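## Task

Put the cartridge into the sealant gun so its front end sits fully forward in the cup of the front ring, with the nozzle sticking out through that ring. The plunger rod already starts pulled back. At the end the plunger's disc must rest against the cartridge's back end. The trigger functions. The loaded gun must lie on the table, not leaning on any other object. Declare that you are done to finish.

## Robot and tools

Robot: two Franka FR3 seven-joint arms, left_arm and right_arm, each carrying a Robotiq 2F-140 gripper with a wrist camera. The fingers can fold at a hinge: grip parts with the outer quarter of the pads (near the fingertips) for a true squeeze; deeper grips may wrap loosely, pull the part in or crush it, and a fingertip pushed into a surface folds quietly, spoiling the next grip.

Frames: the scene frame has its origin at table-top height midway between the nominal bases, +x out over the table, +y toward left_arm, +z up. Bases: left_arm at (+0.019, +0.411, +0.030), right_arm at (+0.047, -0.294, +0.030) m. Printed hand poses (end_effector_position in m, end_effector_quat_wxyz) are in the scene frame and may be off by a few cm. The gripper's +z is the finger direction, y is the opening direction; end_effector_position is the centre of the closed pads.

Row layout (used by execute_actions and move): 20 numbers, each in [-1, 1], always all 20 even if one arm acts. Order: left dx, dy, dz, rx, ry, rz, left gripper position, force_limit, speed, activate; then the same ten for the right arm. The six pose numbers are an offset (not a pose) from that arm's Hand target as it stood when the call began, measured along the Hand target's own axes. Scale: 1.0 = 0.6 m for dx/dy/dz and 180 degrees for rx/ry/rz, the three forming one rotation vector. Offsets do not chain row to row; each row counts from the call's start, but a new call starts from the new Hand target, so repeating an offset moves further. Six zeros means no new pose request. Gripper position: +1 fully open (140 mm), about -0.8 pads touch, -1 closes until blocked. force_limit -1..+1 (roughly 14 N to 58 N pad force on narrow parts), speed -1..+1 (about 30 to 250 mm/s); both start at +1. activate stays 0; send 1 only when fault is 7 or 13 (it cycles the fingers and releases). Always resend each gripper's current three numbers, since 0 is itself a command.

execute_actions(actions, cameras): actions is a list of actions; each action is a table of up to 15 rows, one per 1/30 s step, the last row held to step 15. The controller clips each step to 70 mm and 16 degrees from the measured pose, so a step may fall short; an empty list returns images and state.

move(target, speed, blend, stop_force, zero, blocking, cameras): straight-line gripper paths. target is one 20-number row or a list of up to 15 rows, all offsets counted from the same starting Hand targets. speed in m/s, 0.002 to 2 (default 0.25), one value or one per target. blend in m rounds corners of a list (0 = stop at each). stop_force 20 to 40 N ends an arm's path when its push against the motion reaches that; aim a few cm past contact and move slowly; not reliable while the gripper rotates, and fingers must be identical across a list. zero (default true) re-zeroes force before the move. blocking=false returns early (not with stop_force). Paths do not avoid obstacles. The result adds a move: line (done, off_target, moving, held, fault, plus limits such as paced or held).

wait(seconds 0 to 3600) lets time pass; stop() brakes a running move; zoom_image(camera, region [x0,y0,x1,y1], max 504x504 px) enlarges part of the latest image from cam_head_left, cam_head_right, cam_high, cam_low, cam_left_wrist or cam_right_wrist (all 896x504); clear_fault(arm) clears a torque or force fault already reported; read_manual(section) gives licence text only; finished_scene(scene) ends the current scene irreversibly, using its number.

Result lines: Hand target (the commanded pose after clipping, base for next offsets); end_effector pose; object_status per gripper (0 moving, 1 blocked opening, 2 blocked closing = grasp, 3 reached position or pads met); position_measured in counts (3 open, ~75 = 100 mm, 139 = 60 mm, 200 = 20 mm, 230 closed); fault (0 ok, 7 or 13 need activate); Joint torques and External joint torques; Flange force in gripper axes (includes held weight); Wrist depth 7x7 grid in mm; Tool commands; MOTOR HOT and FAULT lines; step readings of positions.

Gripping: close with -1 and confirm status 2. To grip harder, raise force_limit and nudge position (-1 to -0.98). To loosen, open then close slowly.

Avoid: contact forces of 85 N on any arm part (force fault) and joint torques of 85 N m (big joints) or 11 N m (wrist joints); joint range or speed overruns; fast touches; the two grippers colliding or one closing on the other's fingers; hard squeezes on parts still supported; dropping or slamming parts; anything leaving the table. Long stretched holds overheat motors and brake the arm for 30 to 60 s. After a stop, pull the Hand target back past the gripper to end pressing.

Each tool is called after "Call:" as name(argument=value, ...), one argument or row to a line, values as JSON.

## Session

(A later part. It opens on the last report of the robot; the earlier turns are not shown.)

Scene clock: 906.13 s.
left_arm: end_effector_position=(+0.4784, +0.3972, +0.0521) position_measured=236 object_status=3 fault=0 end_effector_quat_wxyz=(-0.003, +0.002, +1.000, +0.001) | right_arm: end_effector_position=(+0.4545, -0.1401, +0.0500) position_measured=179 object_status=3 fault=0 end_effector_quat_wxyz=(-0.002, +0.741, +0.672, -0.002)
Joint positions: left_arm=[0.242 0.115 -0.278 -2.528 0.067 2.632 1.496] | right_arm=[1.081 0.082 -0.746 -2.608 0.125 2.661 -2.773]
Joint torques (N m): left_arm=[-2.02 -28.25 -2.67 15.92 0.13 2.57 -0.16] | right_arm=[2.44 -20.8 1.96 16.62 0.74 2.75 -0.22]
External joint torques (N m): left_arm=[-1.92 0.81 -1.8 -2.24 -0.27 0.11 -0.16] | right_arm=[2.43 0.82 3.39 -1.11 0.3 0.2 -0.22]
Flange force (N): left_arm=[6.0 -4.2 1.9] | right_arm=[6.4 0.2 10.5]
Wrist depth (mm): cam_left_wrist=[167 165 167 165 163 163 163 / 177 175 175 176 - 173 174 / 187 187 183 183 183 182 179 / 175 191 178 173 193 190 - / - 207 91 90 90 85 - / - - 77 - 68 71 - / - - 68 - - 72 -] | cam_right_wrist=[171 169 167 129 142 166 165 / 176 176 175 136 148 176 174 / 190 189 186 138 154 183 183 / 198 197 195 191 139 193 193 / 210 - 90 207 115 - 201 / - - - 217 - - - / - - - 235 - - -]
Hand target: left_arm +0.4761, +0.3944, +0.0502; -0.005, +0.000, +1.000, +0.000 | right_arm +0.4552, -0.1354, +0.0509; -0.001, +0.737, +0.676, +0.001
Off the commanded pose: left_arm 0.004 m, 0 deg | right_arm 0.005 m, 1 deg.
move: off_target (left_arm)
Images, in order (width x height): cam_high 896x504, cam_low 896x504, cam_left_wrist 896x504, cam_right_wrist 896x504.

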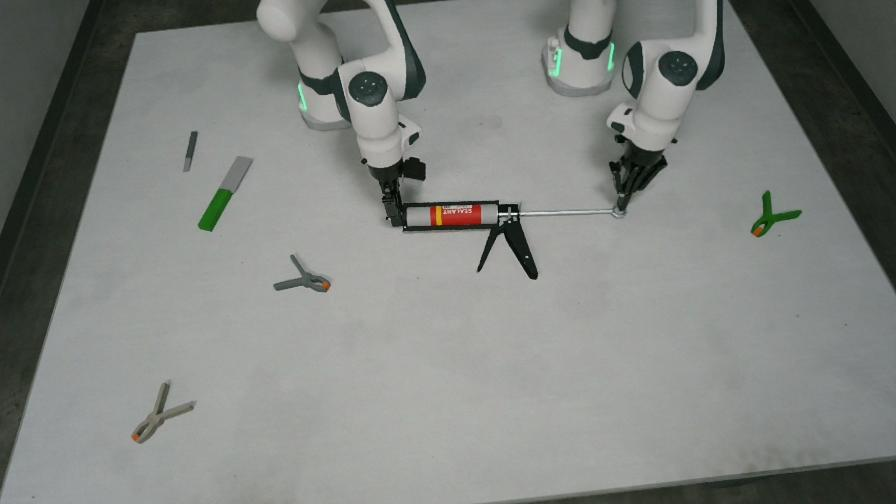

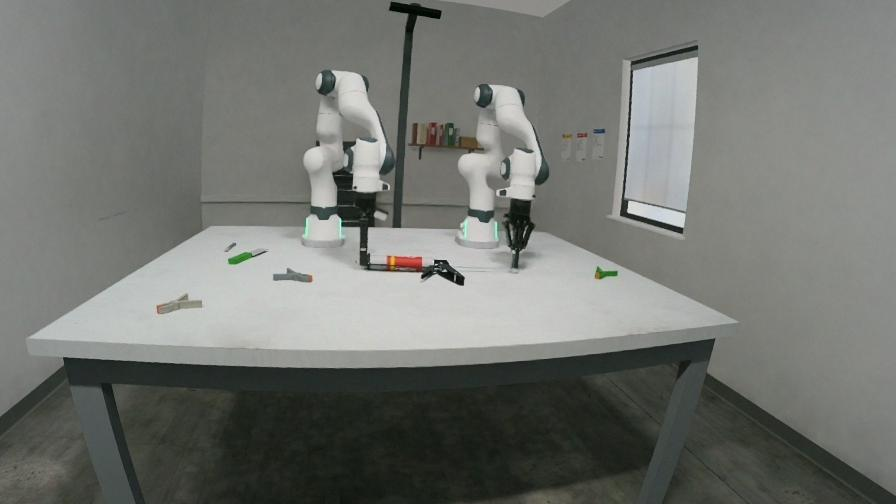

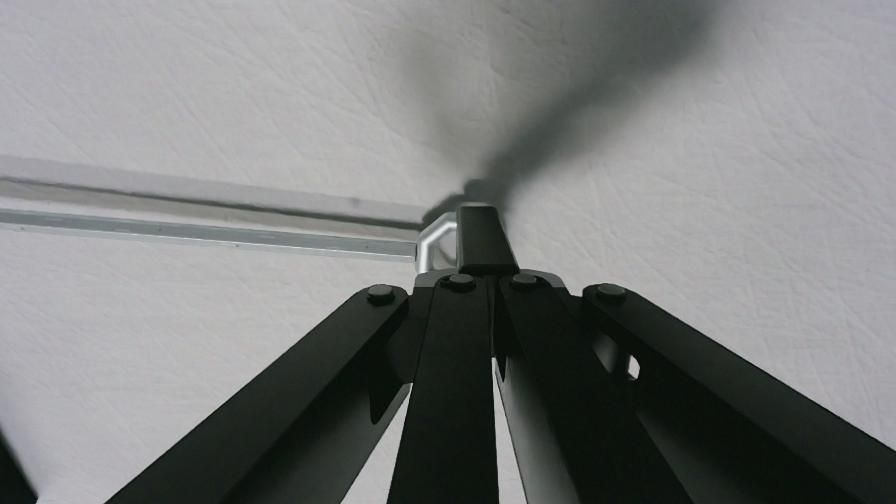

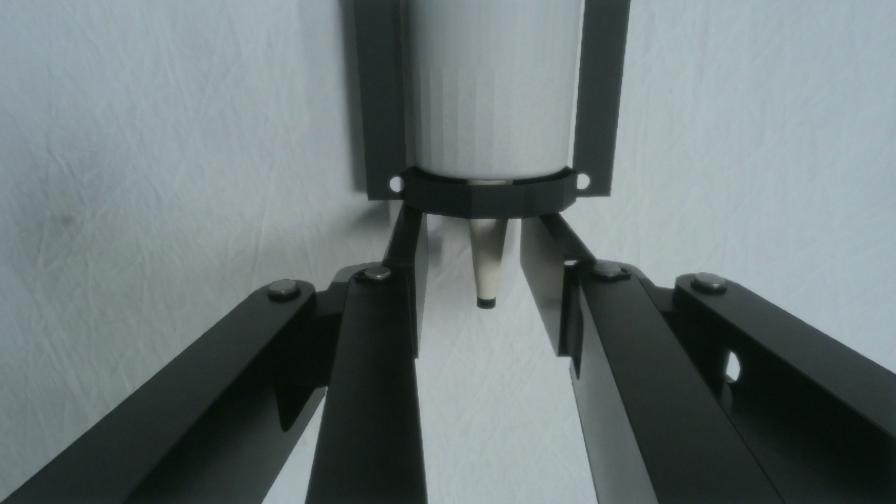

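Call:
move(
  target=[
    [0,0.01,-0.01,0,0,0,-1,-1,1,0,-0.02,0,0,0,0,0,-0.4,-1,-0.5,0],
    [0,0.01,-0.333,0,0,0,-1,-1,1,0,-0.04,0,-0.333,0,0,0,-0.4,-1,-0.5,0],
    [-0.133,-0.45,-0.333,0,0,0,-1,-1,1,0,-0.167,0,-0.333,0,0,0,-0.4,-1,-0.5,0],
  ],
  speed=[0.1,0.25,0.3],
  blend=[0.003,0.05,0],
  cameras=["cam_high","cam_left_wrist","cam_low"],
)

Call:
zoom_image(
  camera="cam_high",
  region=[395, 180, 655, 290],
)

Scene clock: 926.23 s.
left_arm: end_effector_position=(+0.5579, +0.1230, +0.2508) position_measured=236 object_status=3 fault=0 end_effector_quat_wxyz=(-0.003, +0.004, +1.000, -0.003) | right_arm: end_effector_position=(+0.4476, -0.2348, +0.2506) position_measured=179 object_status=3 fault=0 end_effector_quat_wxyz=(-0.001, +0.739, +0.674, +0.002)
Joint positions: left_arm=[-0.041 0.219 -0.498 -1.811 0.106 1.998 1.019] | right_arm=[0.815 -0.555 -0.654 -2.503 -0.361 2.023 -2.606]
Joint velocities: left_arm=[0.001 0.001 0.001 0 0 0 -0.004] | right_arm=[within noise]
Joint torques (N m): left_arm=[-1.05 -36.97 -3.52 24.55 1.12 2.29 -0.1] | right_arm=[0.14 -8.45 8.58 20.68 0.51 2.27 -0.22]
External joint torques (N m): left_arm=[-0.89 -0.52 -0.12 -0.03 0.43 -0.21 -0.09] | right_arm=[0.17 0.42 0.47 -2.16 -0.35 -0.29 -0.22]
Flange force (N): left_arm=[0.6 -1.1 -0.5] | right_arm=[-0.9 -5.2 3.2]
Wrist depth (mm): cam_left_wrist=[- 309 303 305 - - - / - - - 330 - - - / - - - 352 - - - / - - - 119 - - - / - - - 90 90 80 - / - - 77 - 68 71 - / - - 68 - - 72 -] | cam_right_wrist=[- 357 - 354 350 352 353 / - - 360 364 369 369 368 / 390 389 401 - - 386 390 / 401 403 402 - 138 404 408 / 401 - 90 - 115 - - / - - - - - - - / - - - - - - -]
Hand target: left_arm +0.5577, +0.1244, +0.2494; -0.005, +0.000, +1.000, +0.000 | right_arm +0.4465, -0.2357, +0.2504; -0.001, +0.737, +0.676, +0.001
Off the commanded pose: left_arm 0.002 m, 1 deg | right_arm 0.001 m, 0 deg.
move: done
Images, in order (width x height): cam_high 896x504, cam_low 896x504, cam_left_wrist 896x504.

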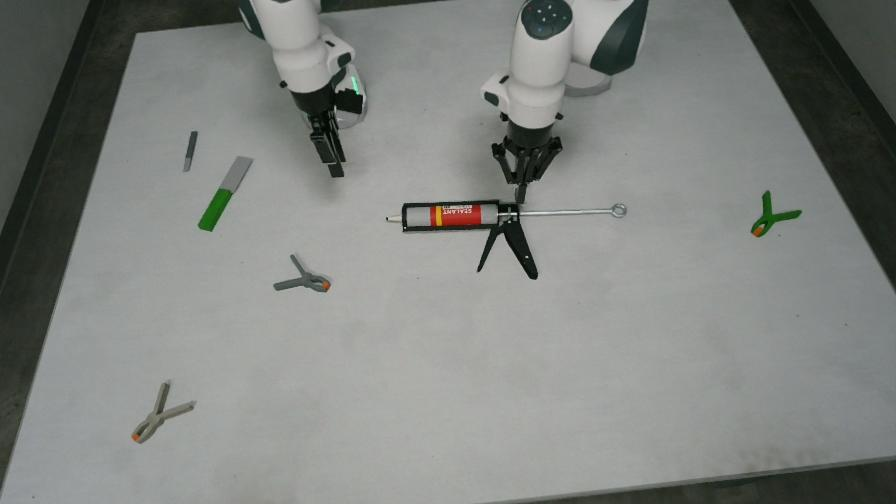

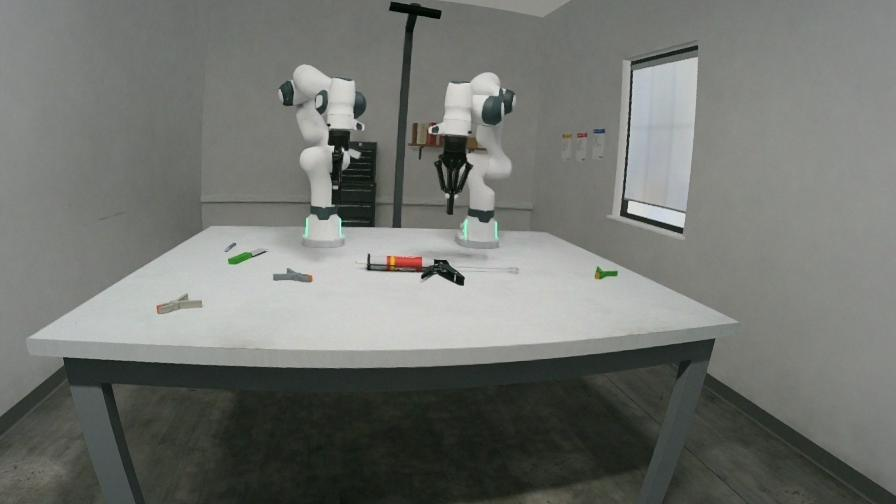

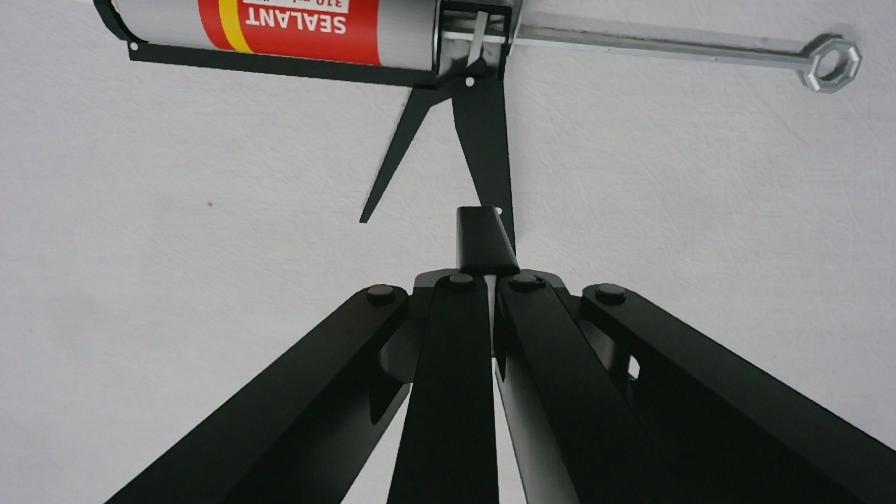

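Scaled by 1.938.

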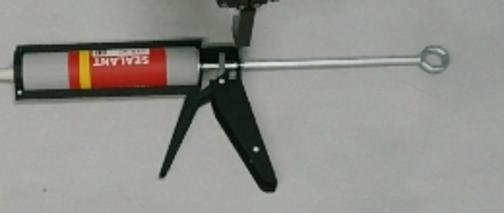

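Call:
zoom_image(
  camera="cam_left_wrist",
  region=[340, 0, 540, 110],
)

Call:
zoom_image(
  camera="cam_left_wrist",
  region=[90, 0, 250, 90],
)

Scaled by 2.520.

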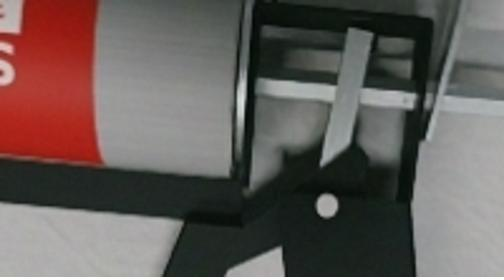

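Scaled by 3.150.

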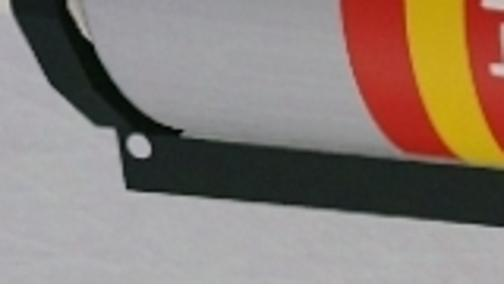

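Call:
move(
  target=[
    [-0.0405,-0.0357,0.2,0,0,0,1,-1,0,0,0,0,0,0,0,0,-0.4,-1,-0.5,0],
  ],
  speed=0.2,
  cameras=["cam_left_wrist"],
)

Scene clock: 947.43 s.
left_arm: end_effector_position=(+0.5792, +0.1029, +0.1290) position_measured=3 object_status=3 fault=0 end_effector_quat_wxyz=(-0.007, +0.004, +1.000, +0.000) | right_arm: end_effector_position=(+0.4476, -0.2348, +0.2506) position_measured=179 object_status=3 fault=0 end_effector_quat_wxyz=(-0.001, +0.739, +0.674, +0.002)
Joint positions: left_arm=[-0.119 0.451 -0.44 -1.815 0.223 2.204 0.937] | right_arm=[0.815 -0.555 -0.654 -2.503 -0.361 2.023 -2.606]
Joint velocities: left_arm=[0.001 0 0.001 0 0 0.002 -0.005] | right_arm=[within noise]
Joint torques (N m): left_arm=[-1.25 -44.1 -5.84 22.8 0.8 2.78 -0.21] | right_arm=[-0.1 -8.4 8.64 20.66 0.55 2.28 -0.23]
External joint torques (N m): left_arm=[-1.02 -1.38 0.19 -0.11 0.2 0.3 -0.21] | right_arm=[-0.13 0.47 0.47 -2.23 -0.31 -0.3 -0.23]
Flange force (N): left_arm=[3.9 0.4 -0.6] | right_arm=[-1.2 -5.5 3.3]
Wrist depth (mm): cam_left_wrist=[- 236 210 210 204 238 227 / - - - 214 212 - - / - - 256 259 221 - - / - 120 - - 244 140 263 / - 103 - - 286 122 103 / - 97 - - 307 - 98 / - - - - - - -] | cam_right_wrist=[351 350 355 349 344 348 349 / 371 367 - 363 369 - 368 / 386 380 - 387 388 - 384 / 405 425 - 405 138 - 410 / 426 - 90 443 115 - 435 / - - - 459 - - - / - - - 490 - - -]
Hand target: left_arm +0.5808, +0.1029, +0.1292; -0.005, +0.000, +1.000, +0.000 | right_arm +0.4465, -0.2357, +0.2504; -0.001, +0.737, +0.676, +0.001
Off the commanded pose: left_arm 0.002 m, 0 deg | right_arm 0.001 m, 0 deg.
move: done

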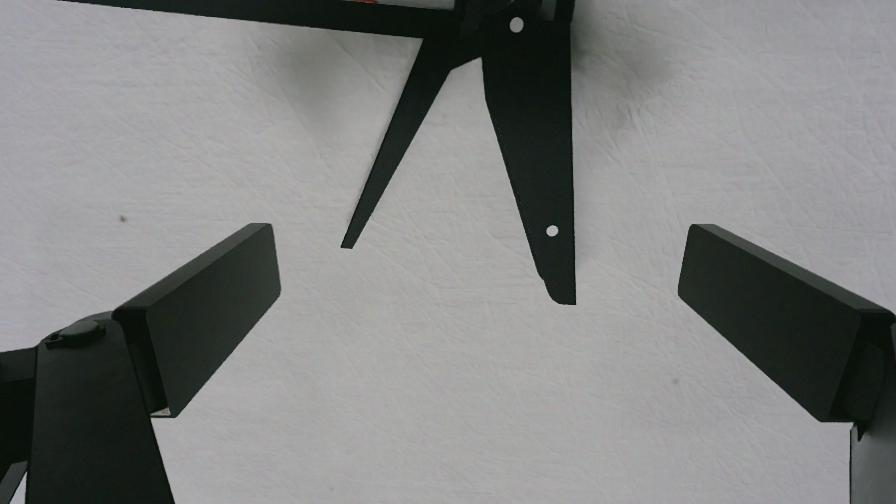

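Call:
move(
  target=[
    [-0.0017,-0.0067,0.162,0,0,0,1,-1,0,0,0,0,0,0,0,0,-0.4,-1,-0.5,0],
  ],
  speed=0.1,
  cameras=["cam_left_wrist","cam_high","cam_low"],
)

Call:
zoom_image(
  camera="cam_low",
  region=[380, 220, 520, 300],
)

Scene clock: 959.10 s.
left_arm: end_effector_position=(+0.5794, +0.0990, +0.0319) position_measured=3 object_status=3 fault=0 end_effector_quat_wxyz=(-0.007, +0.004, +1.000, +0.000) | right_arm: end_effector_position=(+0.4476, -0.2348, +0.2506) position_measured=179 object_status=3 fault=0 end_effector_quat_wxyz=(-0.001, +0.739, +0.674, +0.002)
Joint positions: left_arm=[-0.181 0.611 -0.366 -1.832 0.293 2.377 0.89] | right_arm=[0.815 -0.555 -0.654 -2.503 -0.361 2.023 -2.606]
Joint velocities: left_arm=[-0.001 0 0.001 0 0 0.006 -0.003] | right_arm=[within noise]
Joint torques (N m): left_arm=[-0.85 -47.22 -6.81 20.93 0.54 2.82 -0.13] | right_arm=[-0.16 -8.44 8.63 20.7 0.56 2.31 -0.27]
External joint torques (N m): left_arm=[-0.79 -1.47 -0.27 0.03 0.02 0.36 -0.13] | right_arm=[-0.14 0.45 0.51 -2.21 -0.3 -0.27 -0.27]
Flange force (N): left_arm=[3.9 0.6 -1.8] | right_arm=[-1.2 -5.5 3.3]
Wrist depth (mm): cam_left_wrist=[147 146 146 118 113 143 145 / 155 153 152 151 120 150 151 / - - 135 161 128 157 159 / 171 119 145 171 136 140 165 / - 103 181 180 175 139 103 / - 103 189 192 191 185 98 / - - 205 202 201 202 -] | cam_right_wrist=[357 346 - 339 333 - - / - - 366 369 - 369 370 / - - 390 376 387 - 387 / 398 - 406 - 137 405 411 / 399 - 90 433 115 - 437 / - - - - - - - / - - - 485 - - -]
Hand target: left_arm +0.5808, +0.0988, +0.0320; -0.005, +0.000, +1.000, +0.000 | right_arm +0.4465, -0.2357, +0.2504; -0.001, +0.737, +0.676, +0.001
Off the commanded pose: left_arm 0.001 m, 0 deg | right_arm 0.001 m, 0 deg.
move: done
Images, in order (width x height): cam_high 896x504, cam_low 896x504, cam_left_wrist 896x504.

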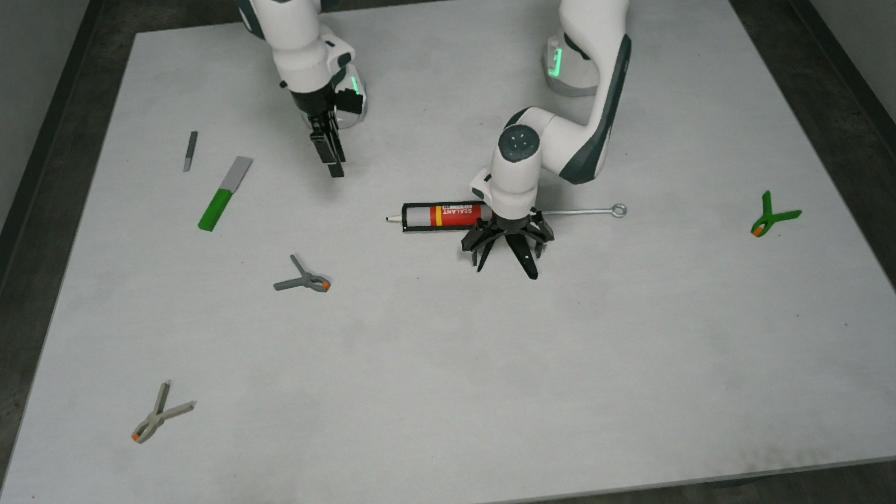

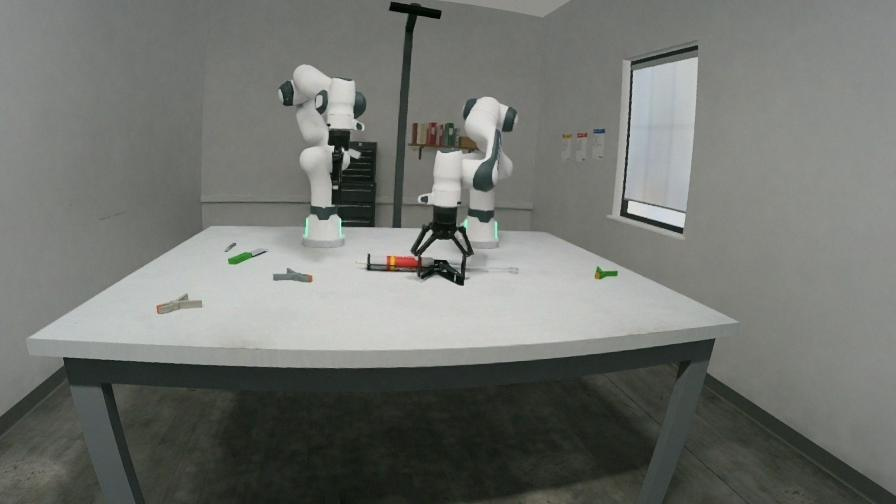

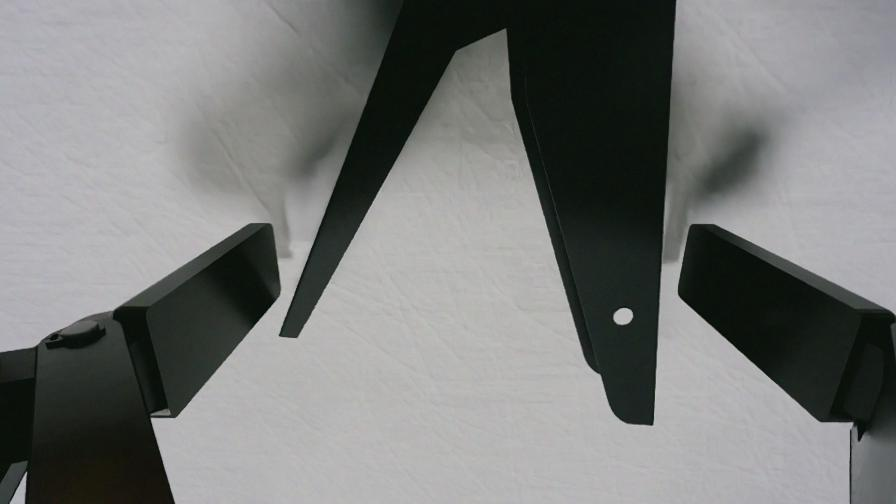

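Scaled by 3.600.

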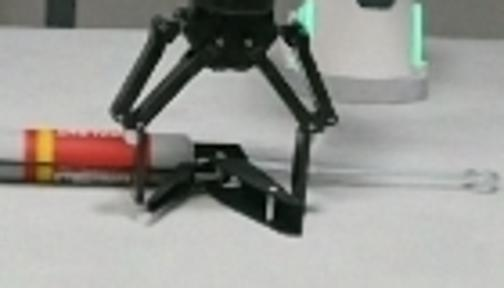

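Call:
move(
  target=[
    [0,0,0,0,0,0,0.3,-0.3,-0.8,0,0,0,0,0,0,0,-0.4,-1,-0.5,0],
  ],
  cameras=["cam_left_wrist","cam_high"],
)

Call:
zoom_image(
  camera="cam_high",
  region=[380, 180, 640, 290],
)

Scene clock: 964.13 s.
left_arm: end_effector_position=(+0.5844, +0.1018, +0.0346) position_measured=91 object_status=0 fault=0 end_effector_quat_wxyz=(-0.003, +0.000, +1.000, +0.000) | right_arm: end_effector_position=(+0.4476, -0.2348, +0.2506) position_measured=179 object_status=3 fault=0 end_effector_quat_wxyz=(-0.001, +0.739, +0.674, +0.002)
Joint positions: left_arm=[-0.182 0.608 -0.359 -1.829 0.293 2.379 0.888] | right_arm=[0.815 -0.555 -0.654 -2.503 -0.361 2.023 -2.606]
Joint torques (N m): left_arm=[-2.16 -46.21 -8.27 19.3 0.03 2.72 0.01] | right_arm=[-0.14 -8.38 8.65 20.64 0.54 2.29 -0.23]
External joint torques (N m): left_arm=[-2.34 -0.2 -2.08 -1.87 -0.49 0.22 0.01] | right_arm=[-0.18 0.55 0.47 -2.24 -0.33 -0.28 -0.23]
Flange force (N): left_arm=[8.7 0.8 -0.8] | right_arm=[-1.2 -5.4 3.5]
Wrist depth (mm): cam_left_wrist=[149 148 146 120 116 146 148 / 157 - - 131 122 154 153 / - 163 164 162 130 163 159 / 172 174 143 172 137 168 - / - 88 120 - 147 102 85 / - 72 190 198 159 - 87 / - - 212 207 207 - -] | cam_right_wrist=[348 - 350 350 352 346 352 / 363 374 352 368 370 359 370 / - - 390 397 - 387 390 / - 403 118 410 138 409 391 / 426 - 88 433 116 - 426 / - - - - - - - / - - - - - - -]
Hand target: left_arm +0.5808, +0.0988, +0.0320; -0.005, +0.000, +1.000, +0.000 | right_arm +0.4465, -0.2357, +0.2504; -0.001, +0.737, +0.676, +0.001
Off the commanded pose: left_arm 0.005 m, 0 deg | right_arm 0.001 m, 0 deg.
move: done
Images, in order (width x height): cam_high 896x504, cam_left_wrist 896x504.

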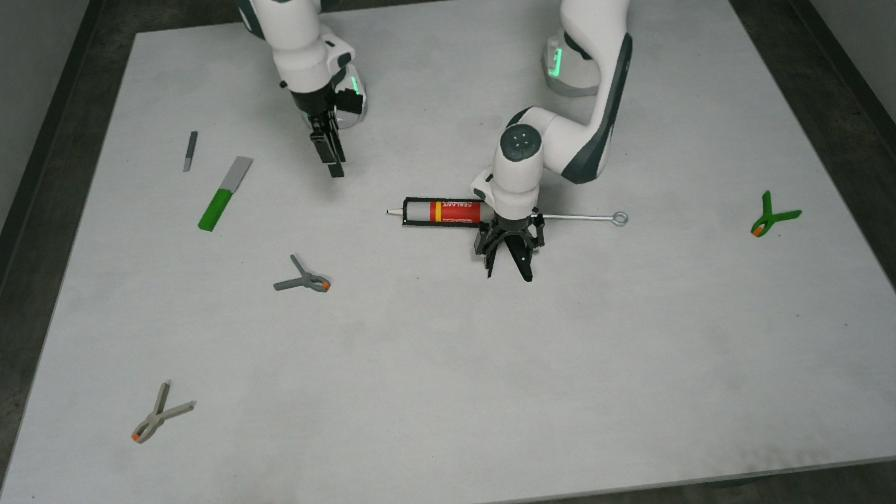

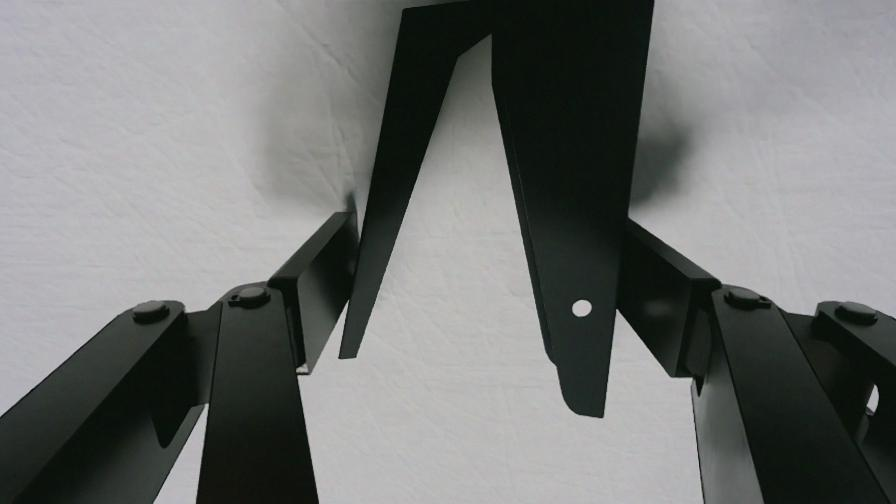

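Scaled by 1.938.

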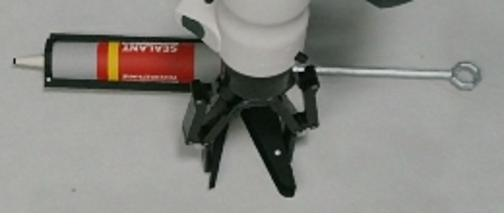

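Call:
move(
  target=[
    [0,0,-0.003,0,0,0,0.05,-0.3,-0.8,0,0,0,0,0,0,0,-0.4,-1,-0.5,0],
  ],
  cameras=["cam_left_wrist","cam_high"],
)

Call:
zoom_image(
  camera="cam_high",
  region=[380, 180, 640, 290],
)

Scene clock: 969.07 s.
left_arm: end_effector_position=(+0.5864, +0.1038, +0.0370) position_measured=123 object_status=0 fault=0 end_effector_quat_wxyz=(-0.001, -0.001, +1.000, +0.001) | right_arm: end_effector_position=(+0.4476, -0.2348, +0.2506) position_measured=179 object_status=3 fault=0 end_effector_quat_wxyz=(-0.001, +0.739, +0.674, +0.002)
Joint positions: left_arm=[-0.18 0.603 -0.358 -1.829 0.293 2.378 0.888] | right_arm=[0.815 -0.555 -0.654 -2.503 -0.361 2.023 -2.606]
Joint torques (N m): left_arm=[-3.39 -43.71 -9.49 18.77 -0.42 2.87 0.01] | right_arm=[-0.17 -8.35 8.56 20.62 0.55 2.3 -0.21]
External joint torques (N m): left_arm=[-3.25 2.07 -3.13 -2.29 -0.95 0.38 0.01] | right_arm=[-0.19 0.56 0.39 -2.27 -0.31 -0.28 -0.21]
Flange force (N): left_arm=[6.0 -2.3 2.9] | right_arm=[-1.3 -5.3 3.6]
Wrist depth (mm): cam_left_wrist=[150 150 149 122 118 149 148 / 159 158 159 128 124 156 156 / 165 170 162 138 132 163 164 / 178 176 120 170 141 174 173 / - 91 106 - 148 91 93 / - 75 - 197 194 - 75 / - 69 - - - - 72] | cam_right_wrist=[348 352 352 351 349 353 356 / - 375 366 368 - 370 363 / 382 378 387 386 - - 397 / 411 406 410 411 116 407 402 / 415 - 90 437 115 - 428 / - - - 459 - - - / - - - - - - -]
Hand target: left_arm +0.5808, +0.0988, +0.0338; -0.005, +0.000, +1.000, +0.000 | right_arm +0.4465, -0.2357, +0.2504; -0.001, +0.737, +0.676, +0.001
Off the commanded pose: left_arm 0.008 m, 1 deg | right_arm 0.001 m, 0 deg.
move: off_target (left_arm)
Images, in order (width x height): cam_high 896x504, cam_left_wrist 896x504.

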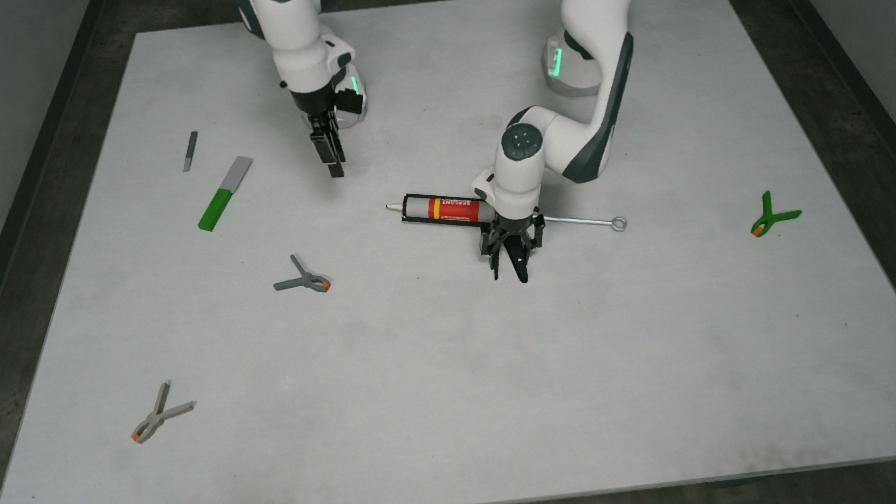

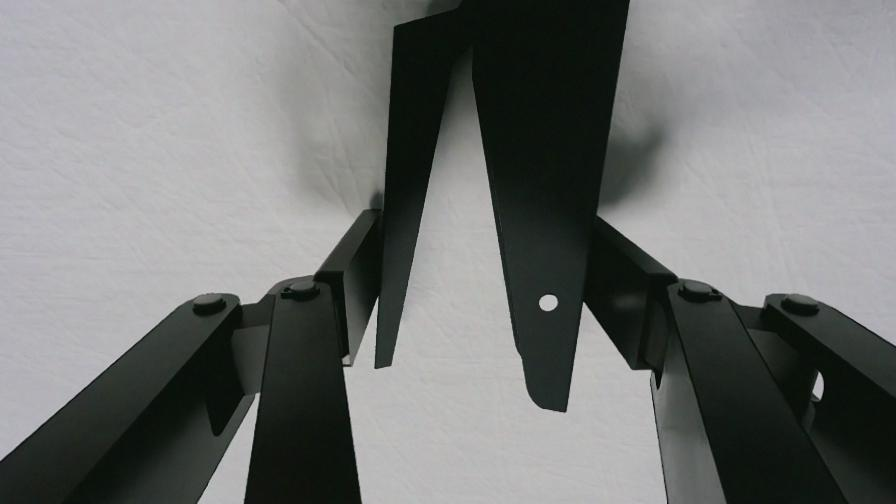

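Scaled by 1.938.

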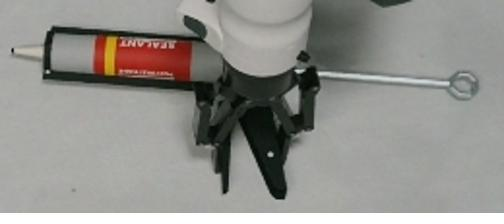

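Call:
move(
  target=[
    [-0.006,0.006,-0.006,0,0,0,-0.15,-0.3,-0.8,0,0,0,0,0,0,0,-0.4,-1,-0.5,0],
  ],
  cameras=["cam_left_wrist","cam_high"],
)

Call:
zoom_image(
  camera="cam_high",
  region=[380, 180, 640, 290],
)

Scene clock: 972.70 s.
left_arm: end_effector_position=(+0.5882, +0.1061, +0.0389) position_measured=148 object_status=3 fault=0 end_effector_quat_wxyz=(-0.002, -0.003, +1.000, +0.001) | right_arm: end_effector_position=(+0.4476, -0.2348, +0.2506) position_measured=179 object_status=3 fault=0 end_effector_quat_wxyz=(-0.001, +0.739, +0.674, +0.002)
Joint positions: left_arm=[-0.172 0.603 -0.363 -1.824 0.292 2.37 0.889] | right_arm=[0.815 -0.555 -0.654 -2.503 -0.361 2.023 -2.606]
Joint torques (N m): left_arm=[-1.69 -46.62 -9.15 20.35 -0.05 2.61 0.03] | right_arm=[-0.13 -8.44 8.68 20.63 0.53 2.29 -0.25]
External joint torques (N m): left_arm=[-1.83 -0.86 -2.94 -0.78 -0.58 0.13 0.03] | right_arm=[-0.1 0.48 0.57 -2.33 -0.33 -0.29 -0.25]
Flange force (N): left_arm=[6.2 0.1 -2.9] | right_arm=[-1.2 -5.9 3.4]
Wrist depth (mm): cam_left_wrist=[- 153 152 124 120 150 150 / 160 159 159 129 127 158 158 / 169 170 169 137 134 167 165 / - 179 176 146 142 178 177 / - - 95 166 148 90 180 / - 74 - 197 - 68 72 / - 69 - 207 - - 70] | cam_right_wrist=[352 - 351 352 349 353 - / 367 372 371 368 366 - 372 / - 391 380 386 387 390 - / 417 409 404 410 137 - - / - - 89 423 115 - - / - - - - - - - / - - - - - - -]
Hand target: left_arm +0.5845, +0.1024, +0.0373; -0.005, +0.000, +1.000, +0.000 | right_arm +0.4465, -0.2357, +0.2504; -0.001, +0.737, +0.676, +0.001
Off the commanded pose: left_arm 0.005 m, 1 deg | right_arm 0.001 m, 0 deg.
move: off_target (left_arm)
Images, in order (width x height): cam_high 896x504, cam_left_wrist 896x504.

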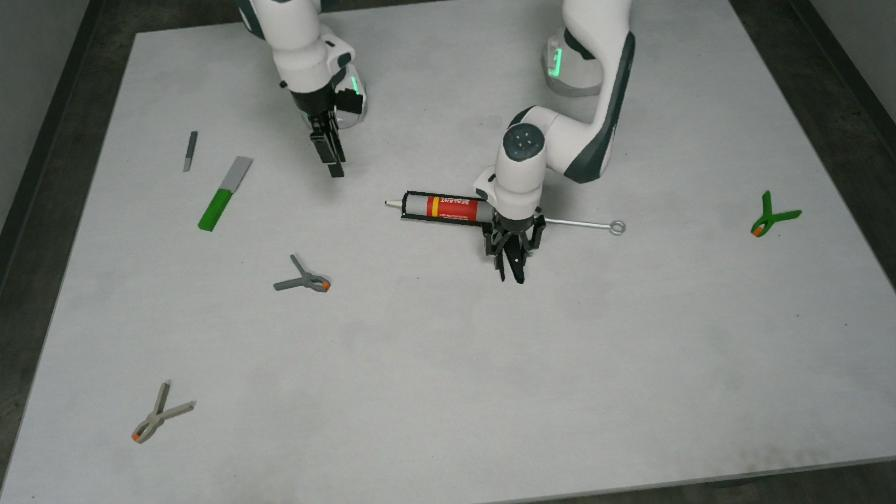

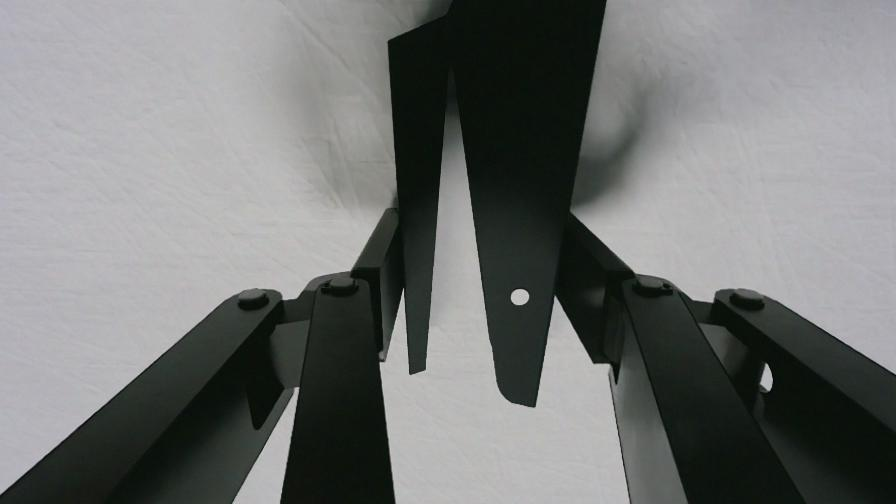

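Scaled by 1.938.

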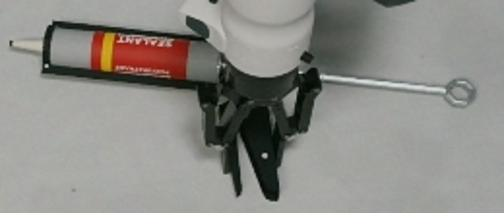

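Call:
move(
  target=[
    [0,0,0,0,0,0,1,-1,-0.3,0,0,0,0,0,0,0,-0.4,-1,-0.5,0],
    [0,0,-0.25,0,0,0,1,-1,-0.3,0,0,0,0,0,0,0,-0.4,-1,-0.5,0],
  ],
  speed=0.15,
  cameras=["cam_left_wrist","cam_high"],
)

Call:
zoom_image(
  camera="cam_high",
  region=[380, 180, 640, 290],
)

Scene clock: 981.47 s.
left_arm: end_effector_position=(+0.5877, +0.1027, +0.1882) position_measured=3 object_status=3 fault=0 end_effector_quat_wxyz=(-0.002, -0.003, +1.000, +0.000) | right_arm: end_effector_position=(+0.4476, -0.2348, +0.2506) position_measured=179 object_status=3 fault=0 end_effector_quat_wxyz=(-0.001, +0.739, +0.674, +0.002)
Joint positions: left_arm=[-0.113 0.391 -0.451 -1.741 0.19 2.085 0.95] | right_arm=[0.815 -0.555 -0.654 -2.503 -0.361 2.023 -2.606]
Joint velocities: left_arm=[0 -0.001 -0.001 0 0.001 -0.004 0.006] | right_arm=[within noise]
Joint torques (N m): left_arm=[-0.26 -43.32 -6.2 23.59 0.3 2.26 0.18] | right_arm=[-0.13 -8.4 8.63 20.68 0.56 2.29 -0.26]
External joint torques (N m): left_arm=[-0.15 -1.48 -0.94 -0.27 -0.36 -0.22 0.18] | right_arm=[-0.17 0.48 0.46 -2.18 -0.3 -0.28 -0.26]
Flange force (N): left_arm=[5.6 2.9 -2.2] | right_arm=[-1.3 -5.3 3.3]
Wrist depth (mm): cam_left_wrist=[- - - 258 282 271 - / - - - 269 277 - - / 320 - - 282 - - - / - 120 - - - 140 - / - 103 - 357 - 122 103 / - 97 - - 373 - 98 / - - - - - 424 -] | cam_right_wrist=[- 352 - 345 347 353 355 / 376 361 - - 369 366 356 / 390 384 395 393 390 - - / 383 412 403 409 138 - 417 / 415 - 90 437 115 - 433 / - - - 452 - - - / - - - - - - -]
Hand target: left_arm +0.5860, +0.1025, +0.1873; -0.005, +0.000, +1.000, +0.000 | right_arm +0.4465, -0.2357, +0.2504; -0.001, +0.737, +0.676, +0.001
Off the commanded pose: left_arm 0.002 m, 1 deg | right_arm 0.001 m, 0 deg.
move: done
Images, in order (width x height): cam_high 896x504, cam_left_wrist 896x504.

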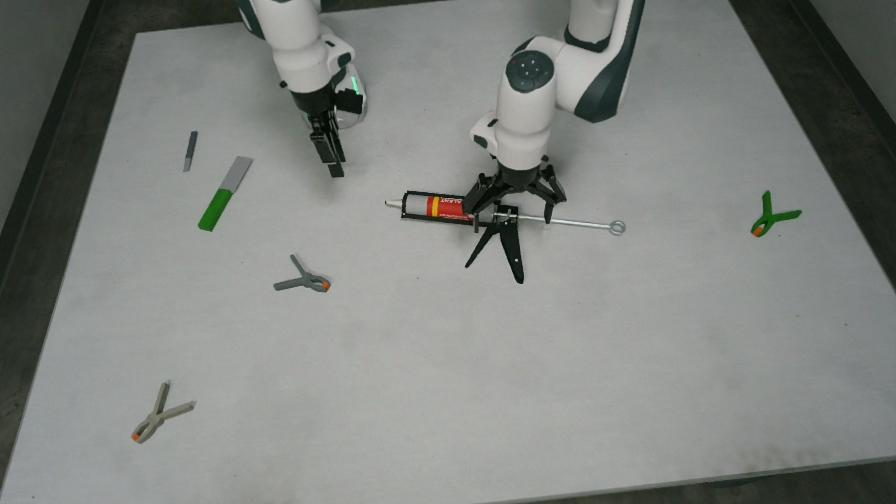

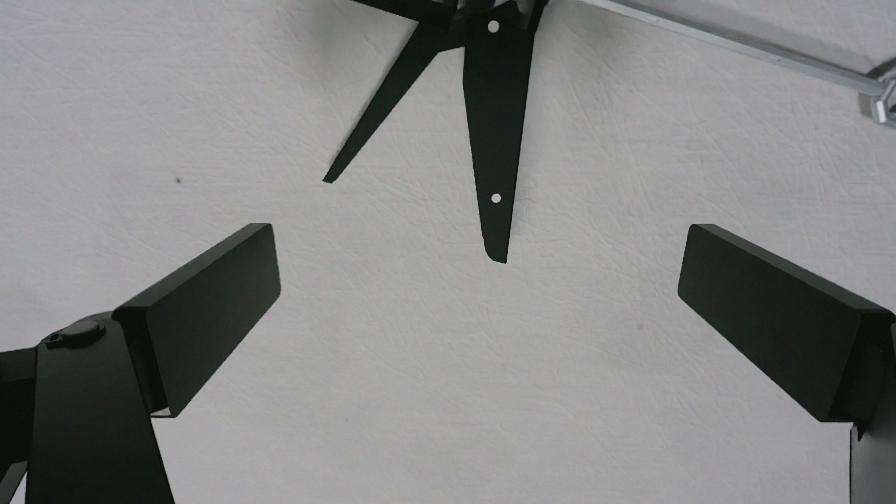

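Scaled by 1.938.

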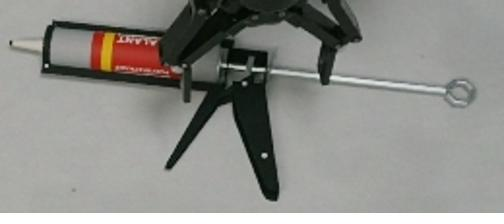

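Call:
move(
  target=[
    [0.07,0.03,-0.05,0,0,0,1,-1,-0.3,0,0,0,0,0,0,0,-0.4,-1,-0.5,0],
  ],
  speed=0.2,
  cameras=["cam_left_wrist"],
)

Call:
zoom_image(
  camera="cam_left_wrist",
  region=[370, 0, 570, 110],
)

Scene clock: 986.17 s.
left_arm: end_effector_position=(+0.5456, +0.1210, +0.2173) position_measured=3 object_status=3 fault=0 end_effector_quat_wxyz=(-0.004, -0.003, +1.000, +0.000) | right_arm: end_effector_position=(+0.4476, -0.2348, +0.2506) position_measured=179 object_status=3 fault=0 end_effector_quat_wxyz=(-0.001, +0.739, +0.674, +0.002)
Joint positions: left_arm=[-0.064 0.218 -0.482 -1.898 0.112 2.082 0.986] | right_arm=[0.815 -0.555 -0.654 -2.503 -0.361 2.023 -2.606]
Joint velocities: left_arm=[0 -0.001 0.001 0 -0.001 -0.001 0.007] | right_arm=[within noise]
Joint torques (N m): left_arm=[-0.18 -37.86 -4.39 23.36 0.2 2.45 0.27] | right_arm=[-0.07 -8.28 8.64 20.64 0.57 2.28 -0.27]
External joint torques (N m): left_arm=[-0.24 -1.94 -1.31 -0.68 -0.47 -0.02 0.27] | right_arm=[-0.07 0.61 0.49 -2.24 -0.29 -0.29 -0.27]
Flange force (N): left_arm=[9.1 4.6 -1.7] | right_arm=[-1.0 -5.0 3.5]
Wrist depth (mm): cam_left_wrist=[- 294 274 282 - - - / - - - 305 - 321 - / - - - 323 - - - / - 120 - 345 - 140 - / - 103 - - - 122 103 / - 97 - - - 408 98 / - - - - - - -] | cam_right_wrist=[351 352 351 346 350 351 350 / - 365 366 376 369 - 366 / 391 388 386 - 383 388 382 / 401 - 400 - 138 405 407 / - - 90 - 115 - 431 / - - - - - - - / - - - - - - -]
Hand target: left_arm +0.5443, +0.1206, +0.2177; -0.005, +0.000, +1.000, +0.000 | right_arm +0.4465, -0.2357, +0.2504; -0.001, +0.737, +0.676, +0.001
Off the commanded pose: left_arm 0.001 m, 0 deg | right_arm 0.001 m, 0 deg.
move: done

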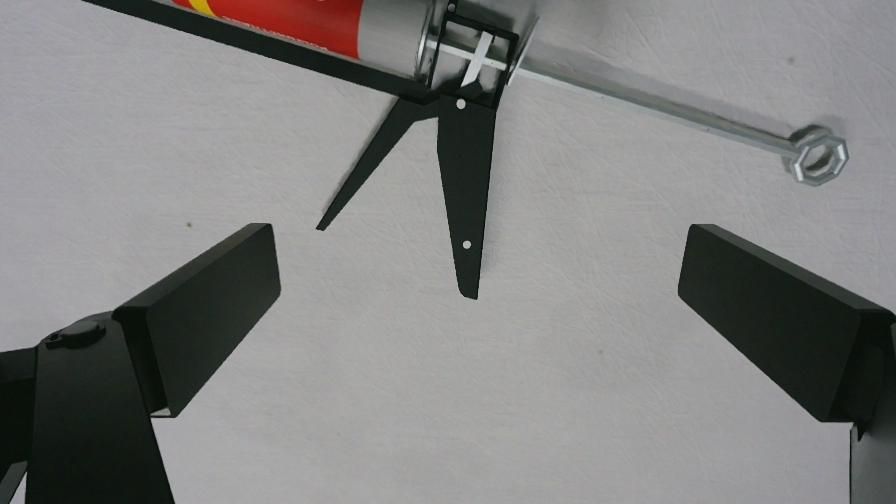

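Scaled by 2.520.

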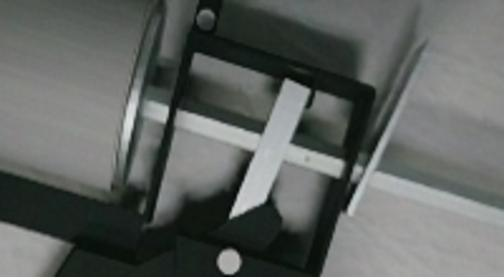

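Call:
move(
  target=[
    [0,0,0,0,0,0,1,-1,-0.3,0,0.16,0,0.06,0,0,0,-0.4,-1,-0.5,0],
  ],
  speed=0.2,
  cameras=["cam_right_wrist","cam_low"],
)

Call:
zoom_image(
  camera="cam_right_wrist",
  region=[370, 0, 570, 200],
)

Call:
zoom_image(
  camera="cam_low",
  region=[350, 230, 530, 300],
)

Scene clock: 991.10 s.
left_arm: end_effector_position=(+0.5455, +0.1210, +0.2173) position_measured=3 object_status=3 fault=0 end_effector_quat_wxyz=(-0.004, -0.002, +1.000, +0.000) | right_arm: end_effector_position=(+0.4537, -0.1411, +0.2145) position_measured=179 object_status=3 fault=0 end_effector_quat_wxyz=(-0.001, +0.735, +0.678, -0.001)
Joint positions: left_arm=[-0.064 0.218 -0.482 -1.898 0.112 2.082 0.988] | right_arm=[0.95 -0.361 -0.614 -2.48 -0.246 2.164 -2.509]
Joint velocities: left_arm=[within noise] | right_arm=[-0.001 -0.001 -0.001 0 0 0.001 0.005]
Joint torques (N m): left_arm=[-0.35 -37.85 -4.27 23.38 0.2 2.46 0.24] | right_arm=[0.17 -13.28 6.06 21.52 1.06 2.77 0.09]
External joint torques (N m): left_arm=[-0.49 -1.86 -1.26 -0.71 -0.47 -0.01 0.24] | right_arm=[0.16 1.56 0.8 -1.31 0.28 0.21 0.09]
Flange force (N): left_arm=[8.9 4.1 -1.5] | right_arm=[2.5 0.3 4.4]
Wrist depth (mm): cam_left_wrist=[322 287 273 291 - - - / - - - 305 - - - / - - - 310 - - - / - 120 - - - 140 - / - 103 - - - 122 103 / - 97 - - - - 98 / - - - - - - -] | cam_right_wrist=[314 316 - 291 316 314 319 / 337 335 - 311 334 - 333 / 351 350 363 - 353 - - / 370 376 369 - 138 368 - / - - 90 - 115 - 392 / - - - - - - - / - - - - - - -]
Hand target: left_arm +0.5443, +0.1206, +0.2177; -0.005, +0.000, +1.000, +0.000 | right_arm +0.4548, -0.1400, +0.2146; -0.001, +0.737, +0.676, +0.001
Off the commanded pose: left_arm 0.001 m, 0 deg | right_arm 0.002 m, 0 deg.
move: done
Images, in order (width x height): cam_low 896x504, cam_right_wrist 896x504.

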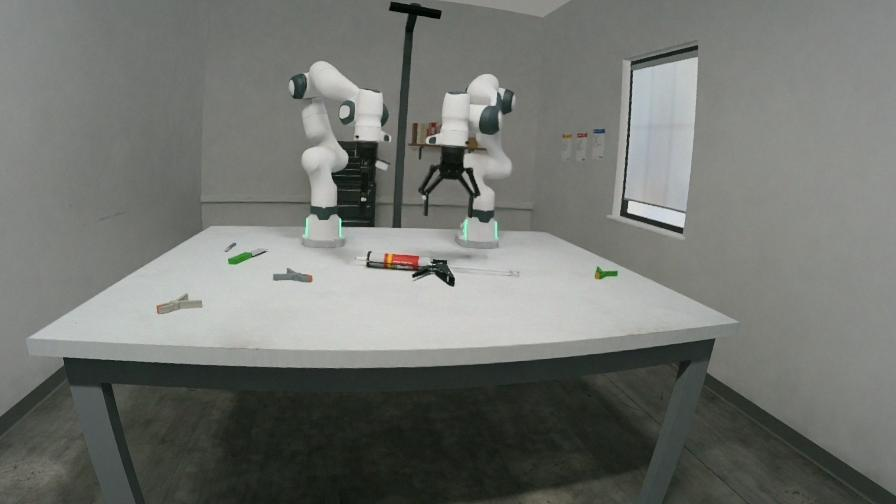

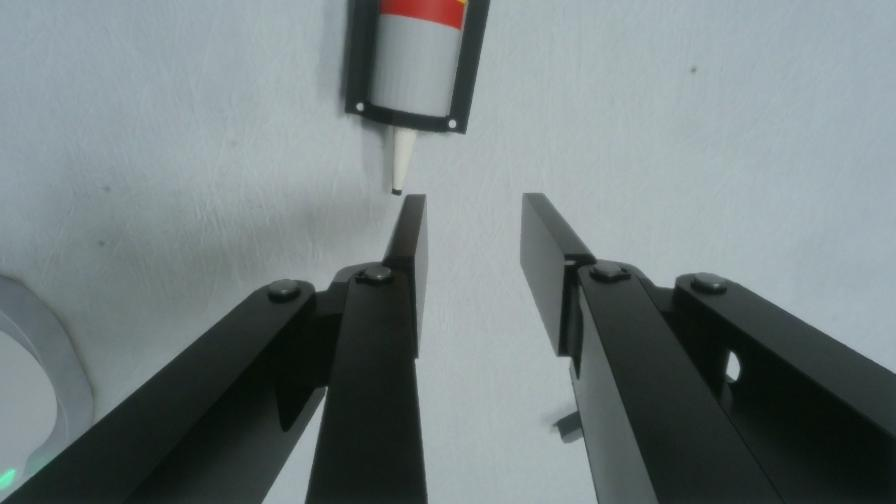

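Scaled by 2.520.

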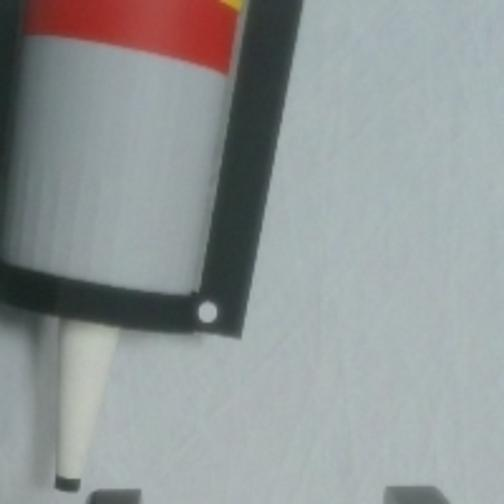

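Scaled by 2.800.

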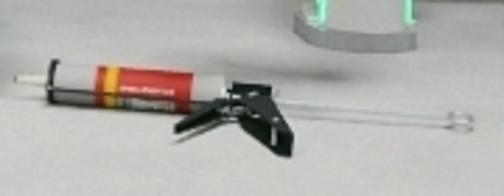

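Call:
move(
  target=[
    [-0.044,-0.0717,0.163,0,0,0.064,1,-1,-0.3,0,0,0,0,0,0,0,-0.4,-1,-0.5,0],
  ],
  speed=0.2,
  cameras=["cam_left_wrist"],
)

Scene clock: 1004.70 s.
left_arm: end_effector_position=(+0.5686, +0.0776, +0.1205) position_measured=3 object_status=3 fault=0 end_effector_quat_wxyz=(-0.006, +0.096, +0.995, -0.001) | right_arm: end_effector_position=(+0.4538, -0.1411, +0.2145) position_measured=179 object_status=3 fault=0 end_effector_quat_wxyz=(-0.001, +0.736, +0.677, -0.001)
Joint positions: left_arm=[-0.127 0.481 -0.48 -1.806 0.262 2.212 1.055] | right_arm=[0.95 -0.361 -0.614 -2.48 -0.246 2.164 -2.507]
Joint velocities: left_arm=[0 0 -0.001 0 0 0 0.005] | right_arm=[within noise]
Joint torques (N m): left_arm=[-0.27 -43.61 -7.3 22.69 1.06 2.88 0.28] | right_arm=[0.27 -13.48 5.71 21.59 0.95 2.73 0.12]
External joint torques (N m): left_arm=[-0.17 -1.01 -0.51 0.19 0.45 0.44 0.28] | right_arm=[0.22 1.42 0.39 -1.3 0.17 0.15 0.12]
Flange force (N): left_arm=[2.5 1.0 -0.7] | right_arm=[1.9 0.4 4.3]
Wrist depth (mm): cam_left_wrist=[204 203 204 206 198 - - / - 243 236 204 203 - - / - - 249 - 215 246 - / - 131 - - 231 139 256 / - 103 - - - 122 103 / - 97 - - - - 98 / - 316 - 312 - - -] | cam_right_wrist=[321 317 285 290 314 - 320 / 335 335 332 300 330 333 331 / 355 352 352 345 - - 353 / 368 379 363 - 115 365 366 / - - 90 - 115 - - / - - - 420 - - - / - - - 443 - - -]
Hand target: left_arm +0.5697, +0.0775, +0.1197; -0.005, +0.101, +0.995, -0.001 | right_arm +0.4548, -0.1400, +0.2146; -0.001, +0.737, +0.676, +0.001
Off the commanded pose: left_arm 0.001 m, 1 deg | right_arm 0.001 m, 0 deg.
move: done

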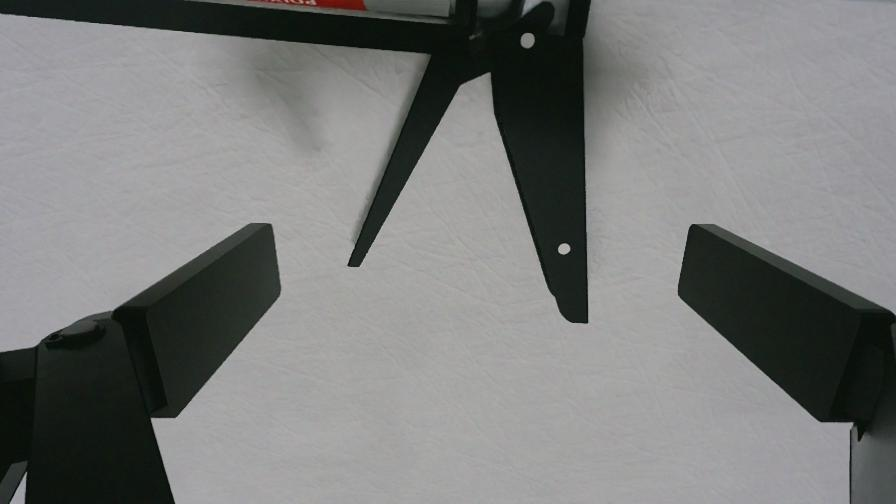

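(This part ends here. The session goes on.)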